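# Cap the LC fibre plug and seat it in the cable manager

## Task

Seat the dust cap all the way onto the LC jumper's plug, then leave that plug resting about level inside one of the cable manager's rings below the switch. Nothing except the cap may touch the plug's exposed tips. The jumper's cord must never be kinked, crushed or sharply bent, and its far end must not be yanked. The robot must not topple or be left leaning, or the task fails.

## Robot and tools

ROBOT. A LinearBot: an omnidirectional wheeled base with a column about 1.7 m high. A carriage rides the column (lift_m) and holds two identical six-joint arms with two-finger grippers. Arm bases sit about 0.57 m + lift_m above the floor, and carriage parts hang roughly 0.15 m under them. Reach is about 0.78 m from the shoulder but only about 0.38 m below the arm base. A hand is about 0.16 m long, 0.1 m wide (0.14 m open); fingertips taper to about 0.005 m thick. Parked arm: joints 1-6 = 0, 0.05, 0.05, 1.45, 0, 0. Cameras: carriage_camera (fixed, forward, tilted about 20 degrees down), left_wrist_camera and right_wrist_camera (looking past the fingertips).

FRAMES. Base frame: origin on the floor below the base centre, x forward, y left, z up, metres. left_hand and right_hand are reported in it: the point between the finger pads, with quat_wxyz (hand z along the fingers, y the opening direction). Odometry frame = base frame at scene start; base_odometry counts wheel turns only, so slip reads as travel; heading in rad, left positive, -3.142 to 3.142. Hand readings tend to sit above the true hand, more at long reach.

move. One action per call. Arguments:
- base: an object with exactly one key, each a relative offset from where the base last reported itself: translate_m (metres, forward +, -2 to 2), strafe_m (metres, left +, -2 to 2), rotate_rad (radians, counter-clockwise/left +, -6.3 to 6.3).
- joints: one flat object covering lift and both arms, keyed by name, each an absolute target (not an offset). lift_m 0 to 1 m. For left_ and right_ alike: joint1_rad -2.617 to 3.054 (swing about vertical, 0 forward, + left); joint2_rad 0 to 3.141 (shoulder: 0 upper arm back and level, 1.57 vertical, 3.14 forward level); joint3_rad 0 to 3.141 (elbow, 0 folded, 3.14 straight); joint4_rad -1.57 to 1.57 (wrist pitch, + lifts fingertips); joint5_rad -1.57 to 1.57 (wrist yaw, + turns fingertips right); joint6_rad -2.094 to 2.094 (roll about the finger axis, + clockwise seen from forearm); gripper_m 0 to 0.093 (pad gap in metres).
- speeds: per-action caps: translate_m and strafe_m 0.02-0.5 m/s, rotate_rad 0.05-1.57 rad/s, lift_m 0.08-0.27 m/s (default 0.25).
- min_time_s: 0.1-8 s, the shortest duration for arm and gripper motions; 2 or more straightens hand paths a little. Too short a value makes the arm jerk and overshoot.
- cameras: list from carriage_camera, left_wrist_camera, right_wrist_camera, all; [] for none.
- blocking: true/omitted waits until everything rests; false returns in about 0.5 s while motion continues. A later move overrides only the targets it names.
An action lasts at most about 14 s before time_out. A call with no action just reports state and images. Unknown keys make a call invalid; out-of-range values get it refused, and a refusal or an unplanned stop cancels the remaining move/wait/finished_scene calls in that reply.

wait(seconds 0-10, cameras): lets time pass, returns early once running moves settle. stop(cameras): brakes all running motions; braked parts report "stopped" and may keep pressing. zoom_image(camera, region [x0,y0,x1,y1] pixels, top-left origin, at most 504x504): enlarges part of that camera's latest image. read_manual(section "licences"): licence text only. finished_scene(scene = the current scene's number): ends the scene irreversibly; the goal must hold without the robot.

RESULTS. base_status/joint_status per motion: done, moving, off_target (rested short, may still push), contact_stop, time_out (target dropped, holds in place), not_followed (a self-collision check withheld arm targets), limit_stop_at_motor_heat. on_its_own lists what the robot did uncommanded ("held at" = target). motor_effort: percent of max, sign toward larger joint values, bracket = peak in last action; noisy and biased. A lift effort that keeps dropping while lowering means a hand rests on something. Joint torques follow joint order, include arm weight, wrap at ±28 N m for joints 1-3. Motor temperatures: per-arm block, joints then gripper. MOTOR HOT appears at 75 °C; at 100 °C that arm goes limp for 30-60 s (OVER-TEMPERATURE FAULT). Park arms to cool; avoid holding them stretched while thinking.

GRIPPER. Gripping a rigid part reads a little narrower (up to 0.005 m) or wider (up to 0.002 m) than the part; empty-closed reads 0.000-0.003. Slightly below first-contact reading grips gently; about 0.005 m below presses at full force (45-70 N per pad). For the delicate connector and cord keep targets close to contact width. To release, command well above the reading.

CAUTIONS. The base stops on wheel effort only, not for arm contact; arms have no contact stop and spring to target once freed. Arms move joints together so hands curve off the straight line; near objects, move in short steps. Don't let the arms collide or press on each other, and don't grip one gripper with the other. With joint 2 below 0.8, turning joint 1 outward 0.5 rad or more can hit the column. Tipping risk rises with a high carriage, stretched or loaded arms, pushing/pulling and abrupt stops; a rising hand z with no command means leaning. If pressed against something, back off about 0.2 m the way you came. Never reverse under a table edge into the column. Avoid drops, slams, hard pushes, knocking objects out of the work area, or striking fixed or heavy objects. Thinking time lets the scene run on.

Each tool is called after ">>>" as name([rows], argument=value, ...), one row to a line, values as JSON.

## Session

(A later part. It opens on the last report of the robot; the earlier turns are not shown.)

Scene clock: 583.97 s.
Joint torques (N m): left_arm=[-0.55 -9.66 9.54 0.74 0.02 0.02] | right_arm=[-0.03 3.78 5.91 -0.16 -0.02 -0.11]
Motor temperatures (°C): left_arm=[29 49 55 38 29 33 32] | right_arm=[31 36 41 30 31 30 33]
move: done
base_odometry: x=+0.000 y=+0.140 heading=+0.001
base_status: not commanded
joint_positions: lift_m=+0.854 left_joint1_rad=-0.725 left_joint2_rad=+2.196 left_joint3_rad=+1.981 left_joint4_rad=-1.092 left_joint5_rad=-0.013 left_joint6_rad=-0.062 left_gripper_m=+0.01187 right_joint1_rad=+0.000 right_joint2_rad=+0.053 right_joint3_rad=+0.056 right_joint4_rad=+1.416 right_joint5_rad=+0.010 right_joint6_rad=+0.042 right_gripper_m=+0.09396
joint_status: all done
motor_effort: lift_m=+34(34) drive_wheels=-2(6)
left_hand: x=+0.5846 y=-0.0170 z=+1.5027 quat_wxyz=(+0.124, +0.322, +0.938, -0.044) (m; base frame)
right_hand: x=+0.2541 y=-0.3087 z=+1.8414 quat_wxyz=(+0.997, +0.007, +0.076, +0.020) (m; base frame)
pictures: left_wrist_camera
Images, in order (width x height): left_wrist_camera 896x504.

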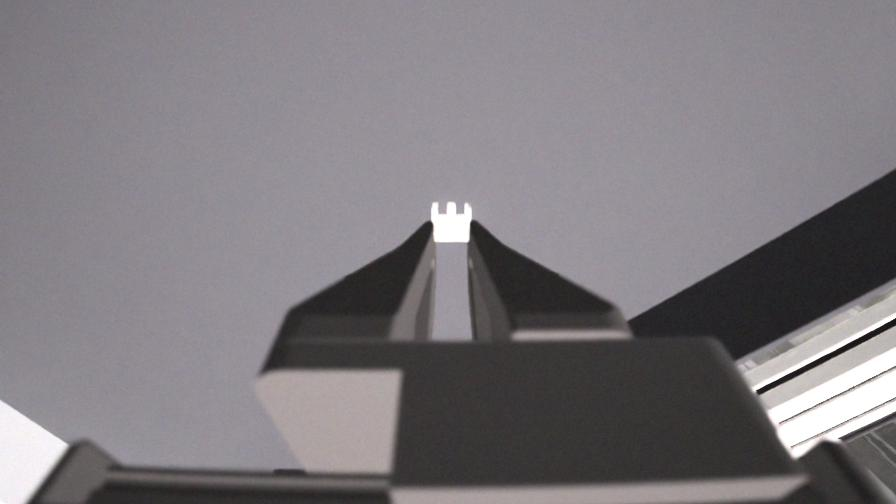

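>>> move(joints={"lift_m": 0.95}, speeds={"lift_m": 0.1}, cameras=["left_wrist_camera", "carriage_camera"])

>>> zoom_image(camera="left_wrist_camera", region=[390, 170, 510, 260])

Scene clock: 589.93 s.
Joint torques (N m): left_arm=[-0.53 -10.4 9.44 0.76 0.02 0.03] | right_arm=[-0.02 3.81 5.91 -0.17 -0.02 -0.11]
Motor temperatures (°C): left_arm=[29 50 55 38 29 33 32] | right_arm=[31 36 41 30 31 30 33]
move: done
base_odometry: x=+0.000 y=+0.140 heading=+0.001
base_status: not commanded
joint_positions: lift_m=+0.950 left_joint1_rad=-0.725 left_joint2_rad=+2.204 left_joint3_rad=+1.982 left_joint4_rad=-1.096 left_joint5_rad=-0.013 left_joint6_rad=-0.062 left_gripper_m=+0.01186 right_joint1_rad=+0.000 right_joint2_rad=+0.053 right_joint3_rad=+0.056 right_joint4_rad=+1.416 right_joint5_rad=+0.010 right_joint6_rad=+0.042 right_gripper_m=+0.09396
joint_status: all done
motor_effort: lift_m=+35(44) drive_wheels=-1(7)
left_hand: x=+0.5840 y=-0.0164 z=+1.5946 quat_wxyz=(+0.119, +0.322, +0.938, -0.042) (m; base frame)
right_hand: x=+0.2541 y=-0.3087 z=+1.9373 quat_wxyz=(+0.997, +0.007, +0.076, +0.020) (m; base frame)
pictures: carriage_camera, left_wrist_camera
Images, in order (width x height): carriage_camera 896x504, left_wrist_camera 896x504.

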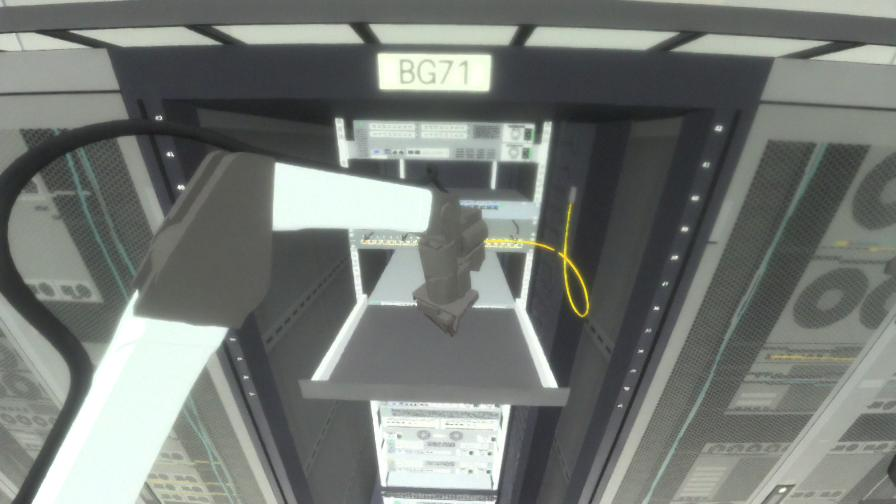

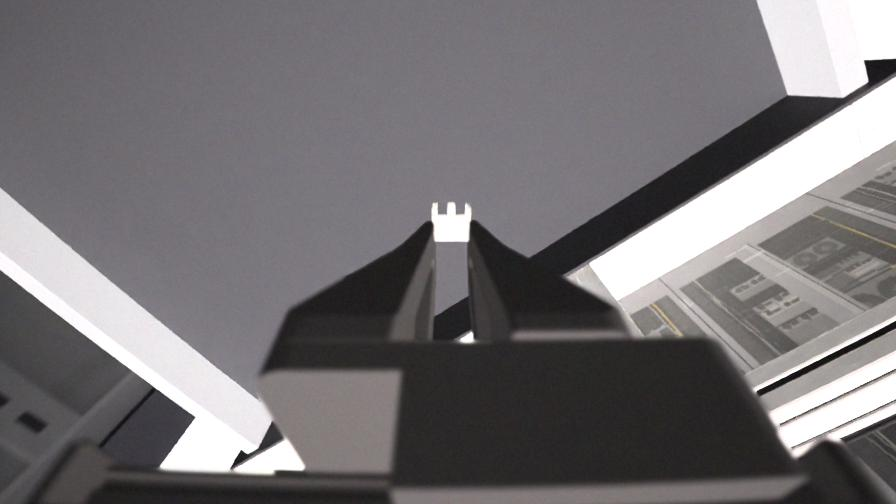

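Scaled by 4.200 from the camera's 896x504 image, which has a finer 1280x720 frame.

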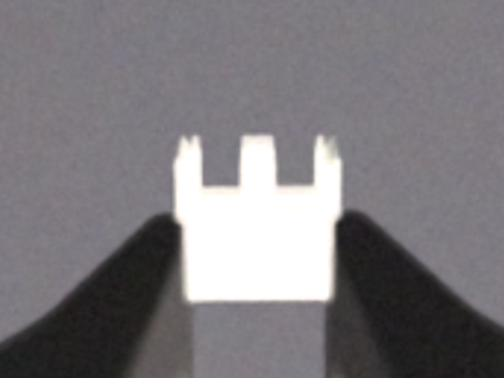

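>>> move(joints={"left_joint1_rad": -0.5, "left_joint2_rad": 1.6, "left_joint3_rad": 1.1, "left_joint4_rad": -0.55, "left_joint5_rad": 0, "left_joint6_rad": 0}, min_time_s=2)

>>> move(joints={"left_joint1_rad": 0.0, "left_joint2_rad": 0.05, "left_joint3_rad": 0.05, "left_joint4_rad": 1.45, "left_joint5_rad": 0, "left_joint6_rad": 0, "lift_m": 0.85}, min_time_s=3, cameras=["left_wrist_camera", "carriage_camera"])

>>> zoom_image(camera="left_wrist_camera", region=[390, 170, 510, 260])

>>> zoom_image(camera="carriage_camera", region=[340, 150, 560, 230])

Scene clock: 652.63 s.
Joint torques (N m): left_arm=[0.66 -9.55 6.17 1.42 0.16 0.12] | right_arm=[-0.03 3.78 5.94 -0.17 -0.02 -0.11]
Motor temperatures (°C): left_arm=[29 51 58 37 29 33 34] | right_arm=[31 36 42 30 31 30 33]
move: done
base_odometry: x=+0.000 y=+0.140 heading=+0.001
base_status: not commanded
joint_positions: lift_m=+0.950 left_joint1_rad=-0.507 left_joint2_rad=+1.633 left_joint3_rad=+1.116 left_joint4_rad=-0.566 left_joint5_rad=-0.013 left_joint6_rad=-0.012 left_gripper_m=+0.01186 right_joint1_rad=+0.000 right_joint2_rad=+0.053 right_joint3_rad=+0.056 right_joint4_rad=+1.416 right_joint5_rad=+0.010 right_joint6_rad=+0.042 right_gripper_m=+0.09396
joint_status: all done
motor_effort: lift_m=+35(35) drive_wheels=+7(7)
left_hand: x=+0.5618 y=+0.1169 z=+1.5931 quat_wxyz=(+0.235, +0.237, +0.941, -0.056) (m; base frame)
right_hand: x=+0.2541 y=-0.3087 z=+1.9373 quat_wxyz=(+0.997, +0.007, +0.076, +0.020) (m; base frame)
pictures: none

Scene clock: 656.00 s.
Joint torques (N m): left_arm=[0.72 2.74 4.94 -0.16 0.16 0.11] | right_arm=[-0.03 3.78 5.93 -0.16 -0.02 -0.12]
Motor temperatures (°C): left_arm=[29 50 58 37 29 33 34] | right_arm=[31 36 42 30 31 30 33]
move: done
base_odometry: x=+0.000 y=+0.140 heading=+0.001
base_status: not commanded
joint_positions: lift_m=+0.850 left_joint1_rad=-0.008 left_joint2_rad=+0.060 left_joint3_rad=+0.065 left_joint4_rad=+1.438 left_joint5_rad=-0.010 left_joint6_rad=-0.010 left_gripper_m=+0.01186 right_joint1_rad=+0.000 right_joint2_rad=+0.053 right_joint3_rad=+0.056 right_joint4_rad=+1.416 right_joint5_rad=+0.010 right_joint6_rad=+0.042 right_gripper_m=+0.09396
joint_status: all done
motor_effort: lift_m=+35(35) drive_wheels=+6(10)
left_hand: x=+0.2481 y=+0.3084 z=+1.8405 quat_wxyz=(+0.998, -0.005, +0.064, -0.009) (m; base frame)
right_hand: x=+0.2541 y=-0.3087 z=+1.8373 quat_wxyz=(+0.997, +0.007, +0.076, +0.020) (m; base frame)
pictures: carriage_camera, left_wrist_camera
Images, in order (width x height): carriage_camera 896x504, left_wrist_camera 896x504.

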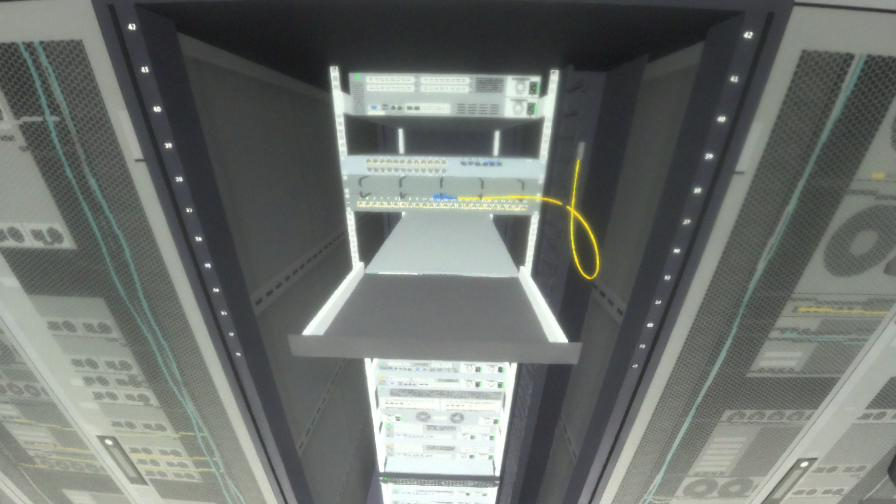

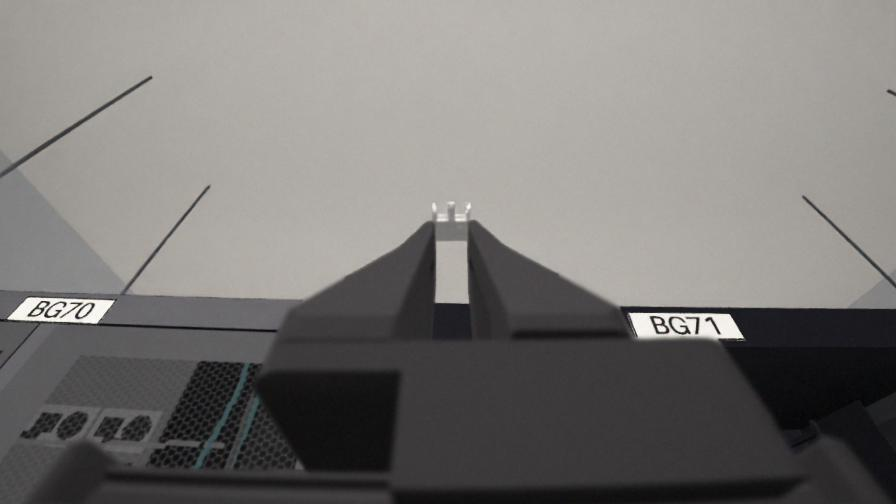

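Scaled by 4.200 from the camera's 896x504 image, which has a finer 1280x720 frame.

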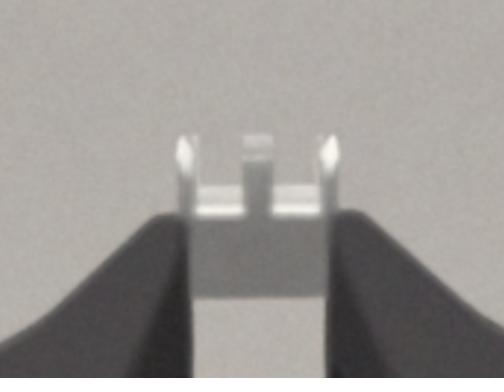

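Scaled by 2.291 from the camera's 896x504 image, which has a finer 1280x720 frame.

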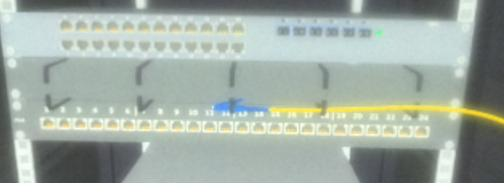

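>>> move(joints={"right_joint1_rad": 0.691, "right_joint2_rad": 1.44, "right_joint3_rad": 1.095, "right_joint4_rad": 0.355, "right_joint5_rad": 0.241, "right_joint6_rad": 1.57, "right_gripper_m": 0.04}, min_time_s=3, cameras=["right_wrist_camera", "carriage_camera"])

>>> zoom_image(camera="carriage_camera", region=[380, 150, 600, 260])

>>> zoom_image(camera="right_wrist_camera", region=[300, 100, 600, 260])

Scene clock: 672.60 s.
Joint torques (N m): left_arm=[0.7 2.78 4.93 -0.19 0.16 0.11] | right_arm=[0.54 -5.68 10.43 2.37 0.11 -0.07]
Motor temperatures (°C): left_arm=[29 47 55 36 29 33 34] | right_arm=[31 36 42 30 31 30 33]
move: done
base_odometry: x=+0.000 y=+0.140 heading=+0.001
base_status: not commanded
joint_positions: lift_m=+0.850 left_joint1_rad=-0.008 left_joint2_rad=+0.060 left_joint3_rad=+0.065 left_joint4_rad=+1.441 left_joint5_rad=-0.010 left_joint6_rad=-0.010 left_gripper_m=+0.01186 right_joint1_rad=+0.685 right_joint2_rad=+1.427 right_joint3_rad=+1.068 right_joint4_rad=+0.374 right_joint5_rad=+0.231 right_joint6_rad=+1.558 right_gripper_m=+0.04013
joint_status: all done
motor_effort: lift_m=+35(35) drive_wheels=+3(7)
left_hand: x=+0.2473 y=+0.3084 z=+1.8406 quat_wxyz=(+0.998, -0.005, +0.062, -0.009) (m; base frame)
right_hand: x=+0.6090 y=-0.0366 z=+1.7524 quat_wxyz=(+0.380, +0.369, +0.597, +0.602) (m; base frame)
pictures: carriage_camera, right_wrist_camera
Images, in order (width x height): carriage_camera 896x504, right_wrist_camera 896x504.

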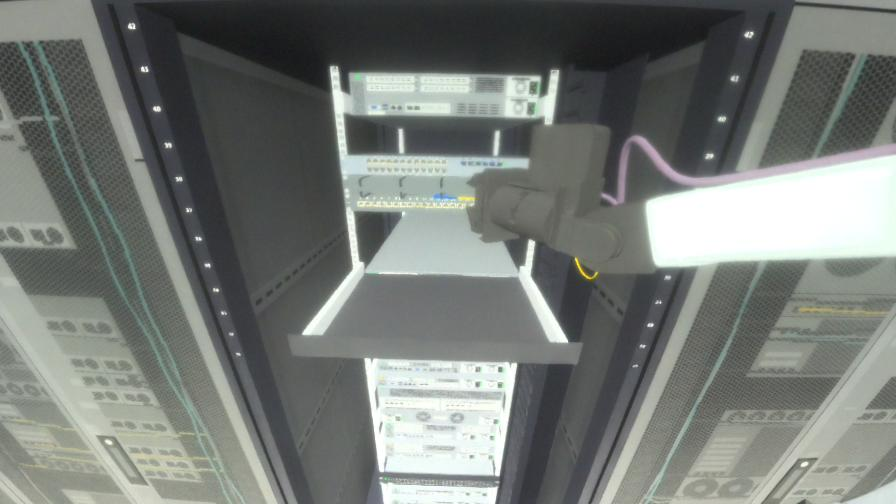

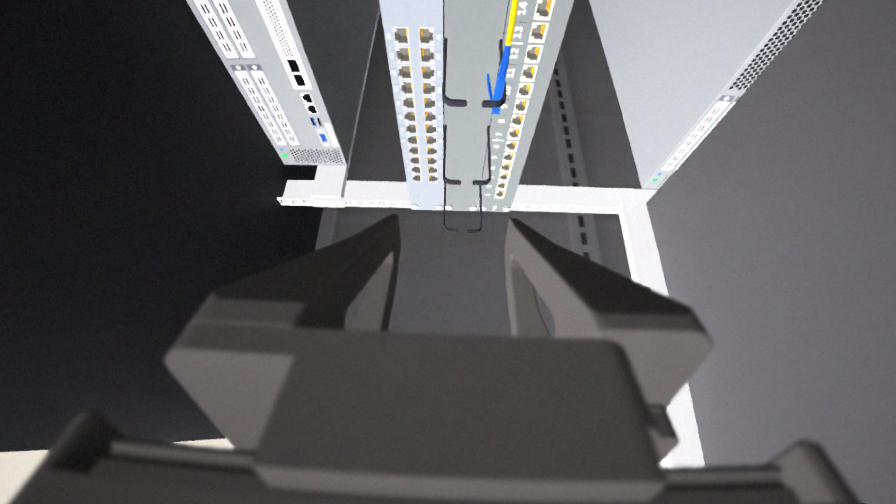

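Scaled by 2.291 from the camera's 896x504 image, which has a finer 1280x720 frame.

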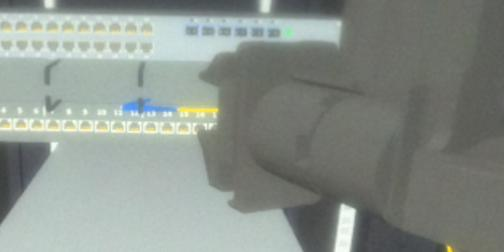

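Scaled by 1.680 from the camera's 896x504 image, which has a finer 1280x720 frame.

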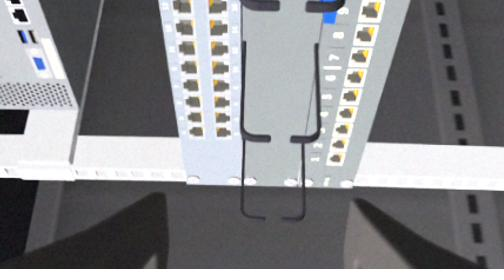

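>>> move(joints={"right_joint1_rad": 0.671, "right_joint2_rad": 1.592, "right_joint3_rad": 1.32, "right_joint4_rad": 0.272, "right_joint5_rad": 0.221}, min_time_s=1.5, cameras=["right_wrist_camera", "carriage_camera"])

>>> zoom_image(camera="carriage_camera", region=[400, 160, 520, 240])

>>> zoom_image(camera="right_wrist_camera", region=[380, 60, 580, 240])

Scene clock: 737.33 s.
Joint torques (N m): left_arm=[0.72 2.71 4.93 -0.18 0.16 0.11] | right_arm=[-0.75 -6.91 10.51 2.36 -0.09 -0.1]
Motor temperatures (°C): left_arm=[29 41 50 34 29 33 35] | right_arm=[31 37 52 38 31 30 33]
move: done
base_odometry: x=+0.000 y=+0.140 heading=+0.001
base_status: not commanded
joint_positions: lift_m=+0.850 left_joint1_rad=-0.008 left_joint2_rad=+0.060 left_joint3_rad=+0.065 left_joint4_rad=+1.441 left_joint5_rad=-0.010 left_joint6_rad=-0.010 left_gripper_m=+0.01186 right_joint1_rad=+0.678 right_joint2_rad=+1.576 right_joint3_rad=+1.292 right_joint4_rad=+0.290 right_joint5_rad=+0.230 right_joint6_rad=+1.559 right_gripper_m=+0.04013
joint_status: all done
motor_effort: lift_m=+35(35) drive_wheels=+3(9)
left_hand: x=+0.2473 y=+0.3084 z=+1.8406 quat_wxyz=(+0.998, -0.005, +0.062, -0.009) (m; base frame)
right_hand: x=+0.6426 y=-0.0138 z=+1.7723 quat_wxyz=(+0.381, +0.372, +0.598, +0.599) (m; base frame)
pictures: carriage_camera, right_wrist_camera
Images, in order (width x height): carriage_camera 896x504, right_wrist_camera 896x504.

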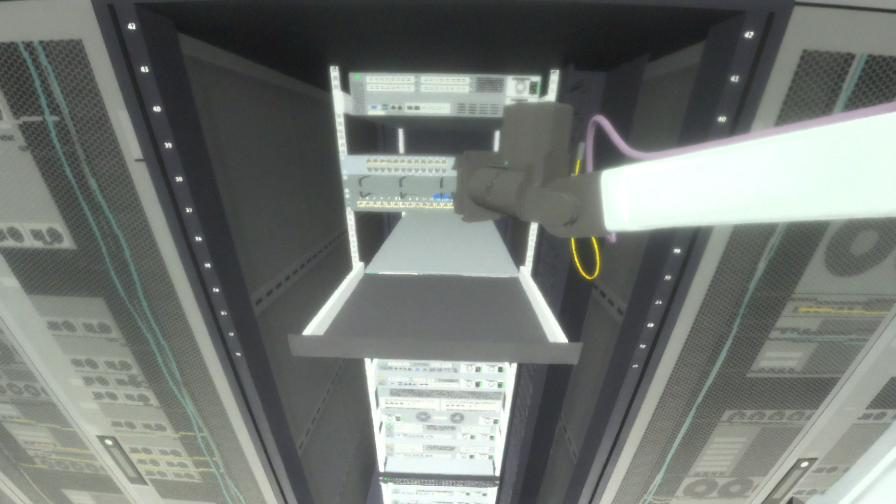

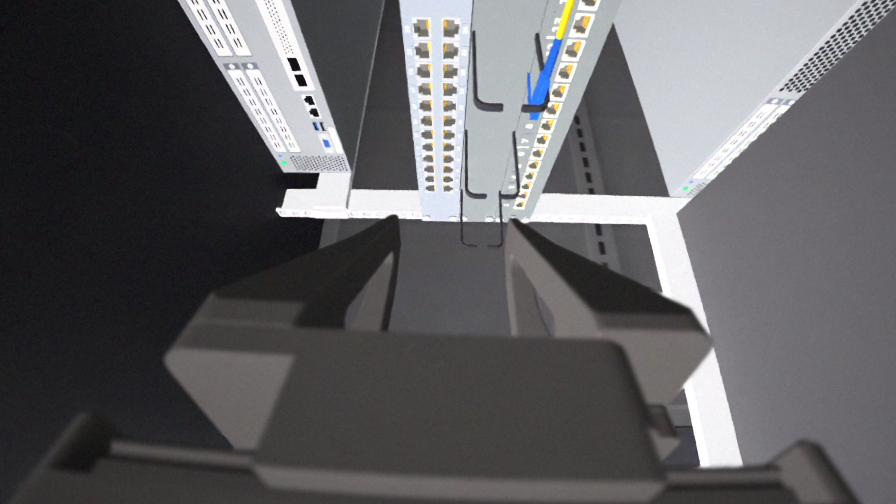

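Scaled by 4.200 from the camera's 896x504 image, which has a finer 1280x720 frame.

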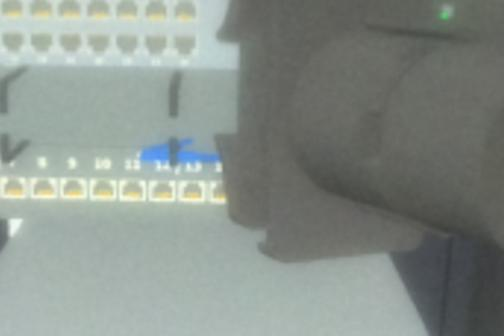

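Scaled by 2.520 from the camera's 896x504 image, which has a finer 1280x720 frame.

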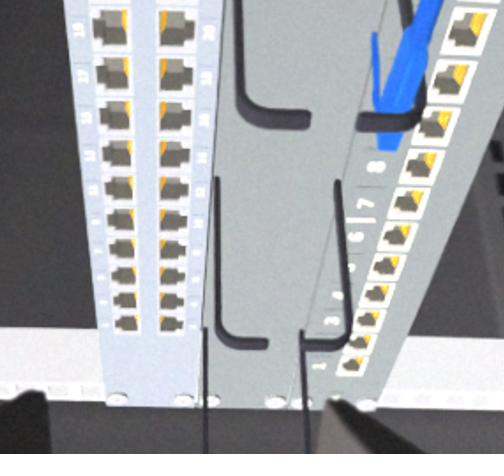

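>>> move(joints={"right_joint1_rad": 0.549, "right_joint2_rad": 1.675, "right_joint3_rad": 1.185, "right_joint4_rad": 0.475, "right_joint5_rad": 0.1}, min_time_s=2, cameras=["right_wrist_camera", "carriage_camera"])

>>> zoom_image(camera="carriage_camera", region=[400, 160, 520, 240])

>>> zoom_image(camera="right_wrist_camera", region=[400, 80, 600, 260])

Scene clock: 781.30 s.
Joint torques (N m): left_arm=[0.7 2.78 4.94 -0.19 0.16 0.11] | right_arm=[-0.64 -7.6 6.58 2.63 -0.11 -0.09]
move: done
base_odometry: x=+0.000 y=+0.140 heading=+0.001
base_status: not commanded
joint_positions: lift_m=+0.850 left_joint1_rad=-0.008 left_joint2_rad=+0.060 left_joint3_rad=+0.065 left_joint4_rad=+1.441 left_joint5_rad=-0.010 left_joint6_rad=-0.010 left_gripper_m=+0.01186 right_joint1_rad=+0.555 right_joint2_rad=+1.658 right_joint3_rad=+1.201 right_joint4_rad=+0.474 right_joint5_rad=+0.110 right_joint6_rad=+1.559 right_gripper_m=+0.04013
joint_status: all done
motor_effort: lift_m=+35(35) drive_wheels=+5(8)
left_hand: x=+0.2473 y=+0.3084 z=+1.8406 quat_wxyz=(+0.998, -0.005, +0.062, -0.009) (m; base frame)
right_hand: x=+0.6812 y=-0.0408 z=+1.7304 quat_wxyz=(+0.383, +0.372, +0.595, +0.601) (m; base frame)
pictures: carriage_camera, right_wrist_camera
Images, in order (width x height): carriage_camera 896x504, right_wrist_camera 896x504.

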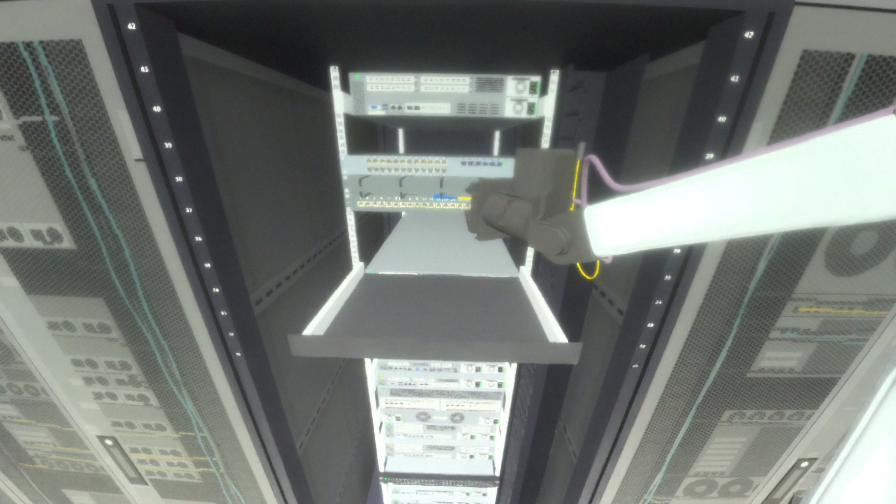

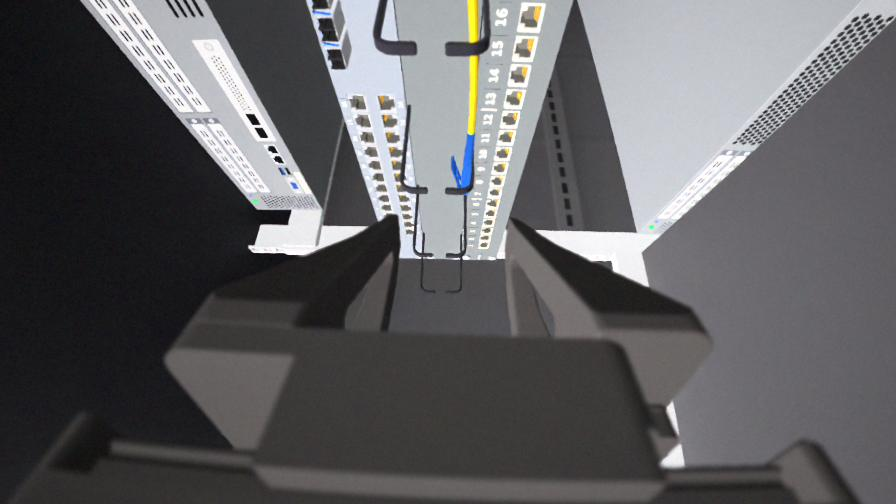

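Scaled by 4.200 from the camera's 896x504 image, which has a finer 1280x720 frame.

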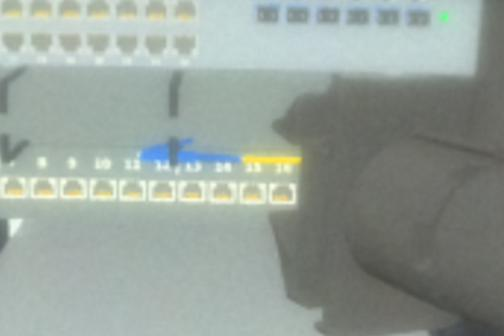

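Scaled by 2.520 from the camera's 896x504 image, which has a finer 1280x720 frame.

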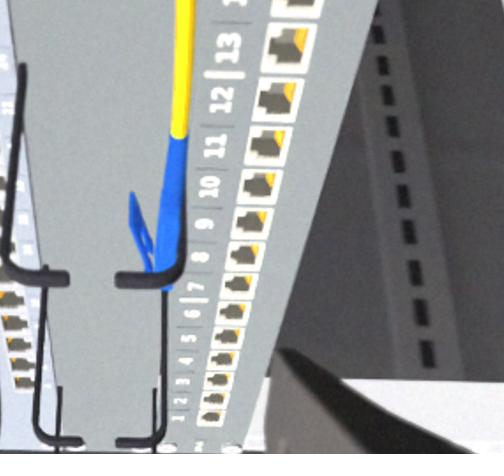

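>>> move(joints={"right_joint1_rad": 0.534, "right_joint2_rad": 1.784, "right_joint3_rad": 1.334, "right_joint4_rad": 0.443, "right_joint5_rad": 0.082}, min_time_s=2, cameras=["right_wrist_camera", "carriage_camera"])

>>> zoom_image(camera="carriage_camera", region=[400, 160, 520, 240])

>>> zoom_image(camera="right_wrist_camera", region=[380, 80, 580, 260])

Scene clock: 799.30 s.
Joint torques (N m): left_arm=[0.73 2.76 4.9 -0.19 0.16 0.11] | right_arm=[-0.66 -8.47 10.37 2.42 -0.1 -0.1]
Motor temperatures (°C): left_arm=[29 40 49 33 29 33 35] | right_arm=[31 39 52 43 31 30 33]
move: done
base_odometry: x=+0.000 y=+0.140 heading=+0.001
base_status: not commanded
joint_positions: lift_m=+0.850 left_joint1_rad=-0.008 left_joint2_rad=+0.060 left_joint3_rad=+0.065 left_joint4_rad=+1.441 left_joint5_rad=-0.010 left_joint6_rad=-0.010 left_gripper_m=+0.01186 right_joint1_rad=+0.540 right_joint2_rad=+1.765 right_joint3_rad=+1.307 right_joint4_rad=+0.461 right_joint5_rad=+0.092 right_joint6_rad=+1.559 right_gripper_m=+0.04013
joint_status: all done
motor_effort: lift_m=+35(35) drive_wheels=+4(8)
left_hand: x=+0.2473 y=+0.3084 z=+1.8406 quat_wxyz=(+0.998, -0.005, +0.062, -0.009) (m; base frame)
right_hand: x=+0.7076 y=-0.0303 z=+1.7226 quat_wxyz=(+0.380, +0.373, +0.600, +0.597) (m; base frame)
pictures: carriage_camera, right_wrist_camera
Images, in order (width x height): carriage_camera 896x504, right_wrist_camera 896x504.

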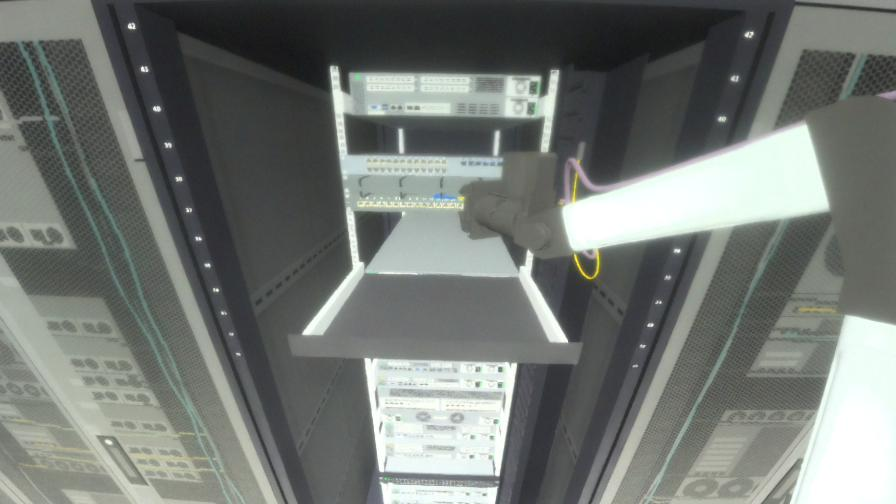

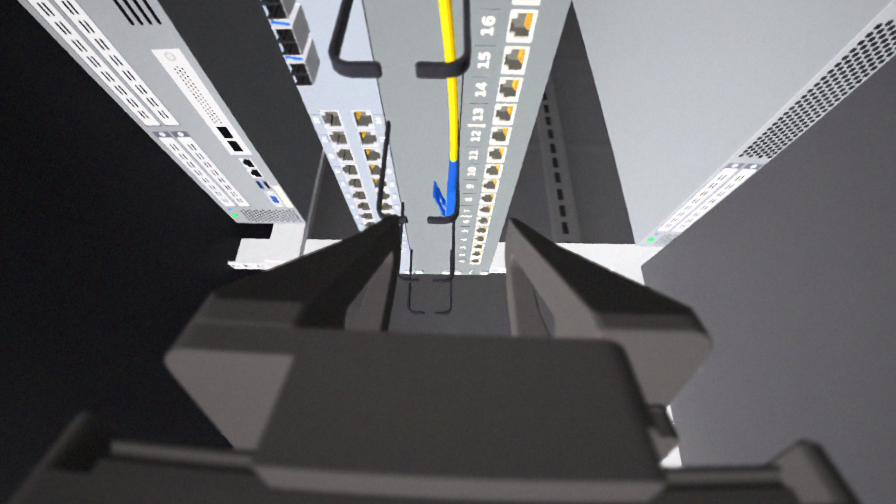

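Scaled by 4.200 from the camera's 896x504 image, which has a finer 1280x720 frame.

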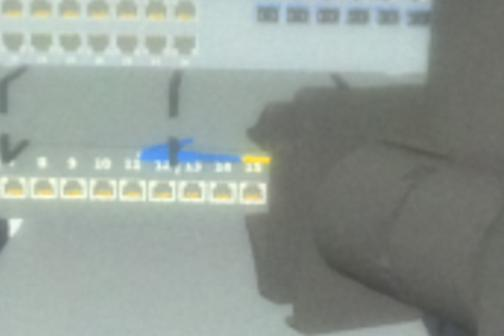

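Scaled by 2.520 from the camera's 896x504 image, which has a finer 1280x720 frame.

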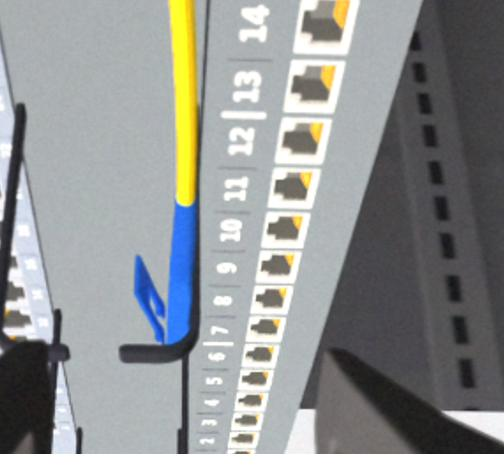

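>>> move(joints={"right_joint1_rad": 0.521, "right_joint2_rad": 1.884, "right_joint3_rad": 1.459, "right_joint4_rad": 0.415, "right_joint5_rad": 0.068}, min_time_s=2, cameras=["right_wrist_camera", "carriage_camera"])

>>> zoom_image(camera="carriage_camera", region=[400, 160, 520, 240])

>>> zoom_image(camera="right_wrist_camera", region=[360, 120, 560, 300])

Scene clock: 827.17 s.
Joint torques (N m): left_arm=[0.75 2.76 4.94 -0.19 0.16 0.11] | right_arm=[-0.66 -9.37 10.4 2.42 -0.11 -0.1]
move: done
base_odometry: x=+0.000 y=+0.140 heading=+0.001
base_status: not commanded
joint_positions: lift_m=+0.850 left_joint1_rad=-0.008 left_joint2_rad=+0.060 left_joint3_rad=+0.065 left_joint4_rad=+1.441 left_joint5_rad=-0.010 left_joint6_rad=-0.010 left_gripper_m=+0.01186 right_joint1_rad=+0.527 right_joint2_rad=+1.864 right_joint3_rad=+1.432 right_joint4_rad=+0.433 right_joint5_rad=+0.078 right_joint6_rad=+1.559 right_gripper_m=+0.04013
joint_status: all done
motor_effort: lift_m=+35(35) drive_wheels=+4(8)
left_hand: x=+0.2473 y=+0.3084 z=+1.8406 quat_wxyz=(+0.998, -0.005, +0.062, -0.009) (m; base frame)
right_hand: x=+0.7332 y=-0.0211 z=+1.7224 quat_wxyz=(+0.380, +0.372, +0.601, +0.597) (m; base frame)
pictures: carriage_camera, right_wrist_camera
Images, in order (width x height): carriage_camera 896x504, right_wrist_camera 896x504.

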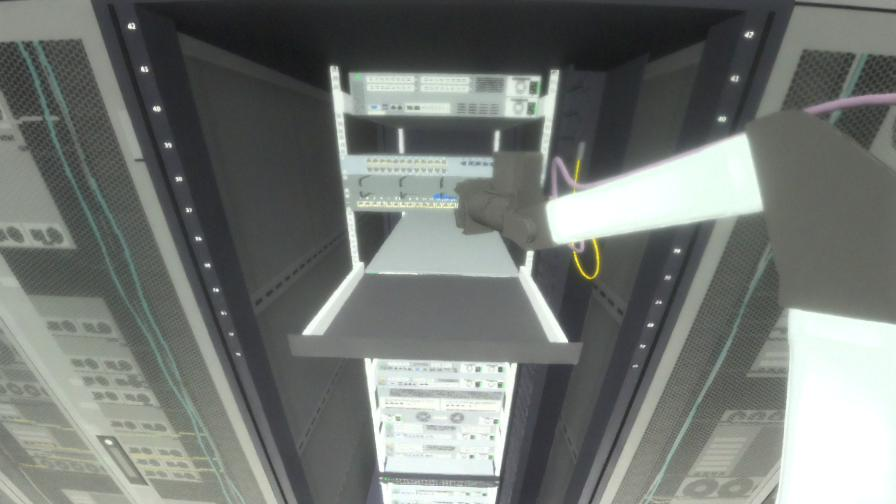

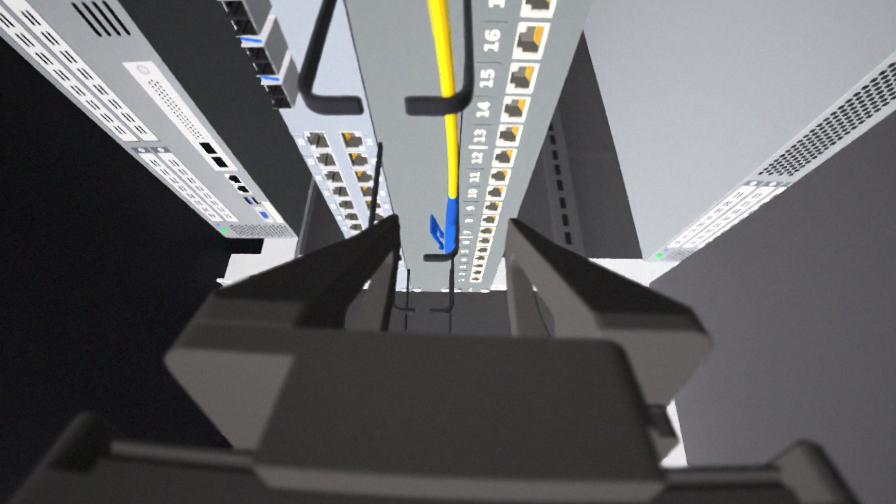

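Scaled by 4.200 from the camera's 896x504 image, which has a finer 1280x720 frame.

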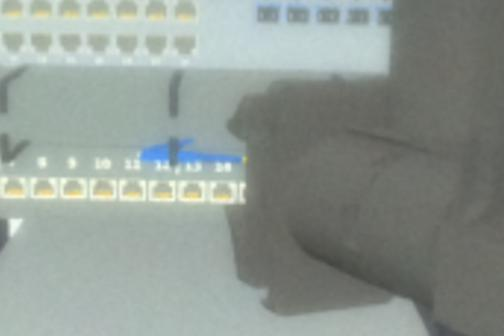

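Scaled by 2.520 from the camera's 896x504 image, which has a finer 1280x720 frame.

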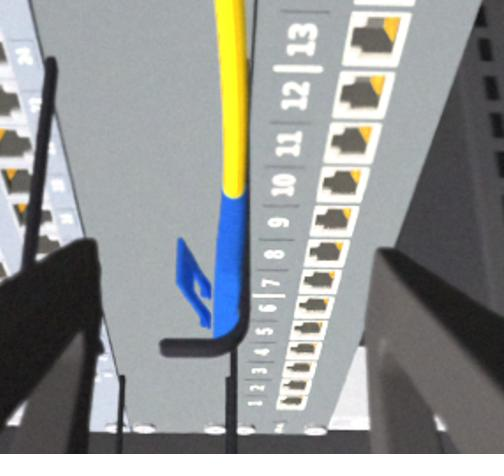

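>>> move(joints={"right_joint1_rad": 0.573, "right_joint2_rad": 1.923, "right_joint3_rad": 1.511, "right_joint4_rad": 0.402, "right_joint5_rad": 0.127}, min_time_s=2, cameras=["right_wrist_camera", "carriage_camera"])

>>> zoom_image(camera="carriage_camera", region=[410, 170, 490, 230])

>>> zoom_image(camera="right_wrist_camera", region=[360, 120, 560, 300])

Scene clock: 870.70 s.
Joint torques (N m): left_arm=[0.7 2.77 4.96 -0.19 0.16 0.11] | right_arm=[0.57 -9.68 10.41 2.41 0.11 -0.1]
Motor temperatures (°C): left_arm=[29 39 48 32 29 33 36] | right_arm=[31 42 56 47 31 30 33]
move: done
base_odometry: x=+0.000 y=+0.140 heading=+0.001
base_status: not commanded
joint_positions: lift_m=+0.850 left_joint1_rad=-0.008 left_joint2_rad=+0.060 left_joint3_rad=+0.065 left_joint4_rad=+1.441 left_joint5_rad=-0.010 left_joint6_rad=-0.010 left_gripper_m=+0.01186 right_joint1_rad=+0.567 right_joint2_rad=+1.902 right_joint3_rad=+1.484 right_joint4_rad=+0.420 right_joint5_rad=+0.117 right_joint6_rad=+1.559 right_gripper_m=+0.04013
joint_status: all done
motor_effort: lift_m=+35(35) drive_wheels=+3(8)
left_hand: x=+0.2473 y=+0.3084 z=+1.8406 quat_wxyz=(+0.998, -0.005, +0.062, -0.009) (m; base frame)
right_hand: x=+0.7331 y=-0.0013 z=+1.7228 quat_wxyz=(+0.380, +0.372, +0.601, +0.597) (m; base frame)
pictures: carriage_camera, right_wrist_camera
Images, in order (width x height): carriage_camera 896x504, right_wrist_camera 896x504.

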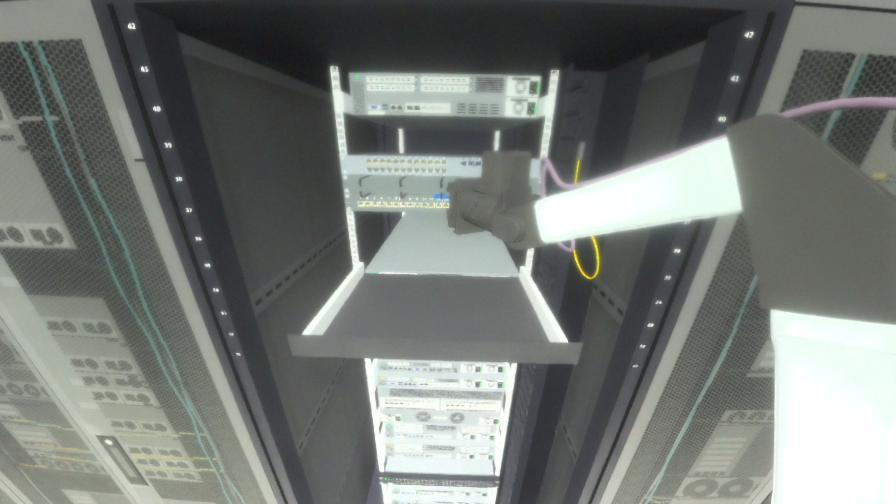

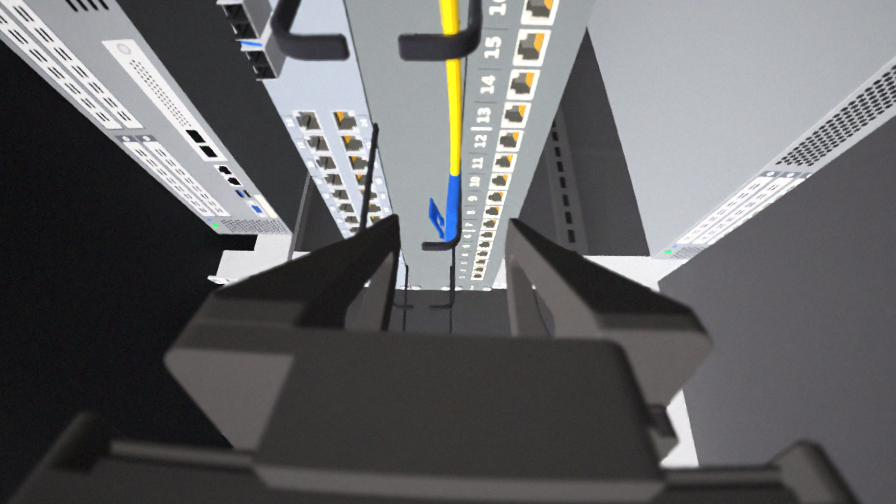

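Scaled by 6.300 from the camera's 896x504 image, which has a finer 1280x720 frame.

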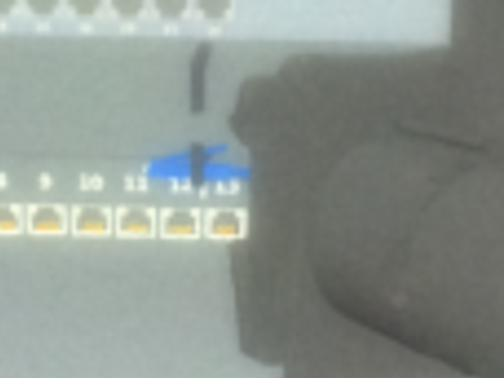

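Scaled by 2.520 from the camera's 896x504 image, which has a finer 1280x720 frame.

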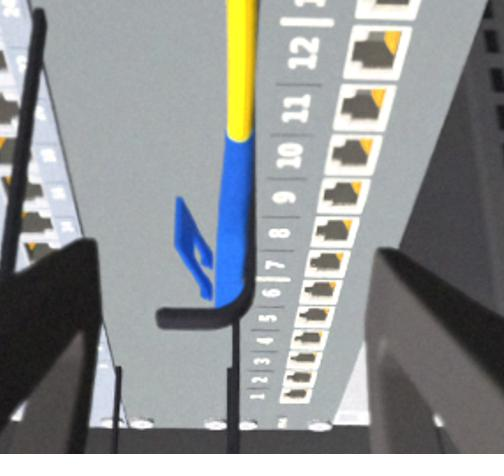

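>>> move(joints={"right_joint1_rad": 0.58, "right_joint2_rad": 1.955, "right_joint3_rad": 1.555, "right_joint4_rad": 0.39, "right_joint5_rad": 0.133}, min_time_s=1.5, cameras=["right_wrist_camera", "carriage_camera"])

>>> zoom_image(camera="carriage_camera", region=[420, 175, 470, 220])

>>> zoom_image(camera="right_wrist_camera", region=[360, 120, 560, 300])

Scene clock: 890.07 s.
Joint torques (N m): left_arm=[0.73 2.76 4.94 -0.18 0.16 0.11] | right_arm=[0.57 -9.96 10.4 2.41 0.11 -0.1]
Motor temperatures (°C): left_arm=[29 39 48 32 29 33 36] | right_arm=[31 42 55 46 31 30 33]
move: done
base_odometry: x=+0.000 y=+0.140 heading=+0.001
base_status: not commanded
joint_positions: lift_m=+0.850 left_joint1_rad=-0.008 left_joint2_rad=+0.060 left_joint3_rad=+0.065 left_joint4_rad=+1.441 left_joint5_rad=-0.010 left_joint6_rad=-0.010 left_gripper_m=+0.01186 right_joint1_rad=+0.574 right_joint2_rad=+1.934 right_joint3_rad=+1.528 right_joint4_rad=+0.408 right_joint5_rad=+0.123 right_joint6_rad=+1.559 right_gripper_m=+0.04013
joint_status: all done
motor_effort: lift_m=+35(35) drive_wheels=+7(8)
left_hand: x=+0.2473 y=+0.3084 z=+1.8406 quat_wxyz=(+0.998, -0.005, +0.062, -0.009) (m; base frame)
right_hand: x=+0.7386 y=+0.0057 z=+1.7233 quat_wxyz=(+0.380, +0.372, +0.600, +0.598) (m; base frame)
pictures: carriage_camera, right_wrist_camera
Images, in order (width x height): carriage_camera 896x504, right_wrist_camera 896x504.

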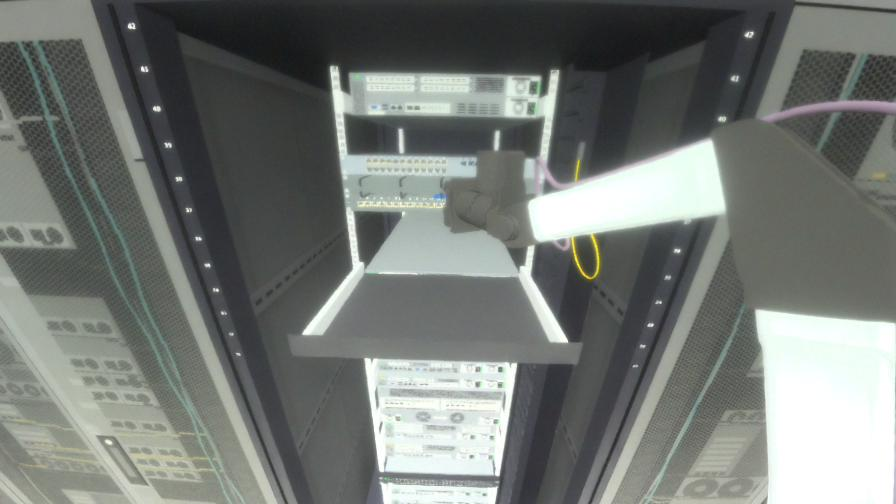

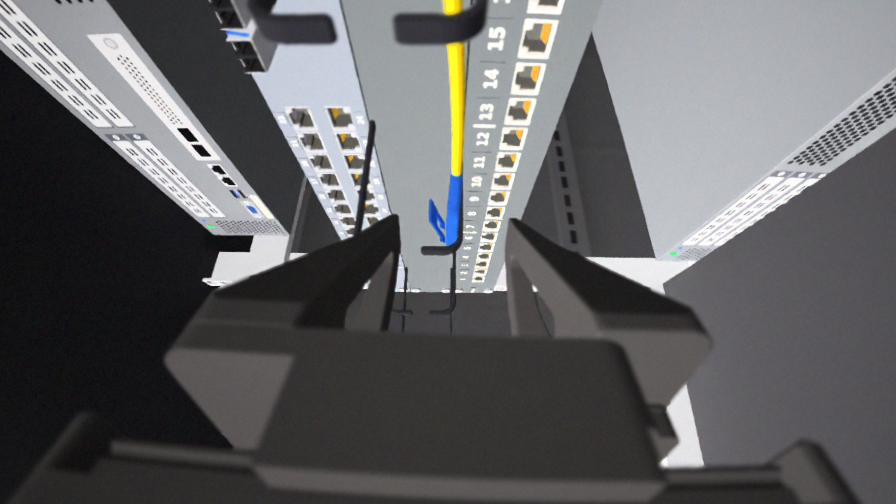

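Scaled by 10.080 from the camera's 896x504 image, which has a finer 1280x720 frame.

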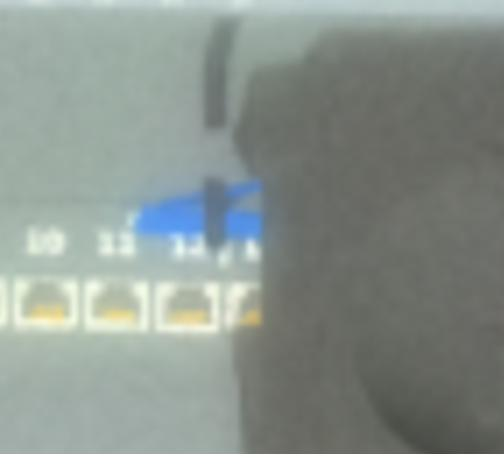

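Scaled by 2.520 from the camera's 896x504 image, which has a finer 1280x720 frame.

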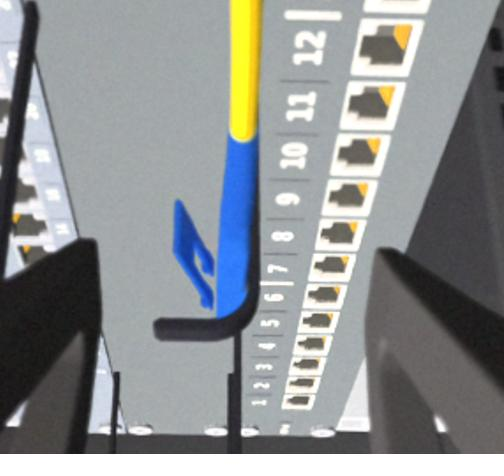

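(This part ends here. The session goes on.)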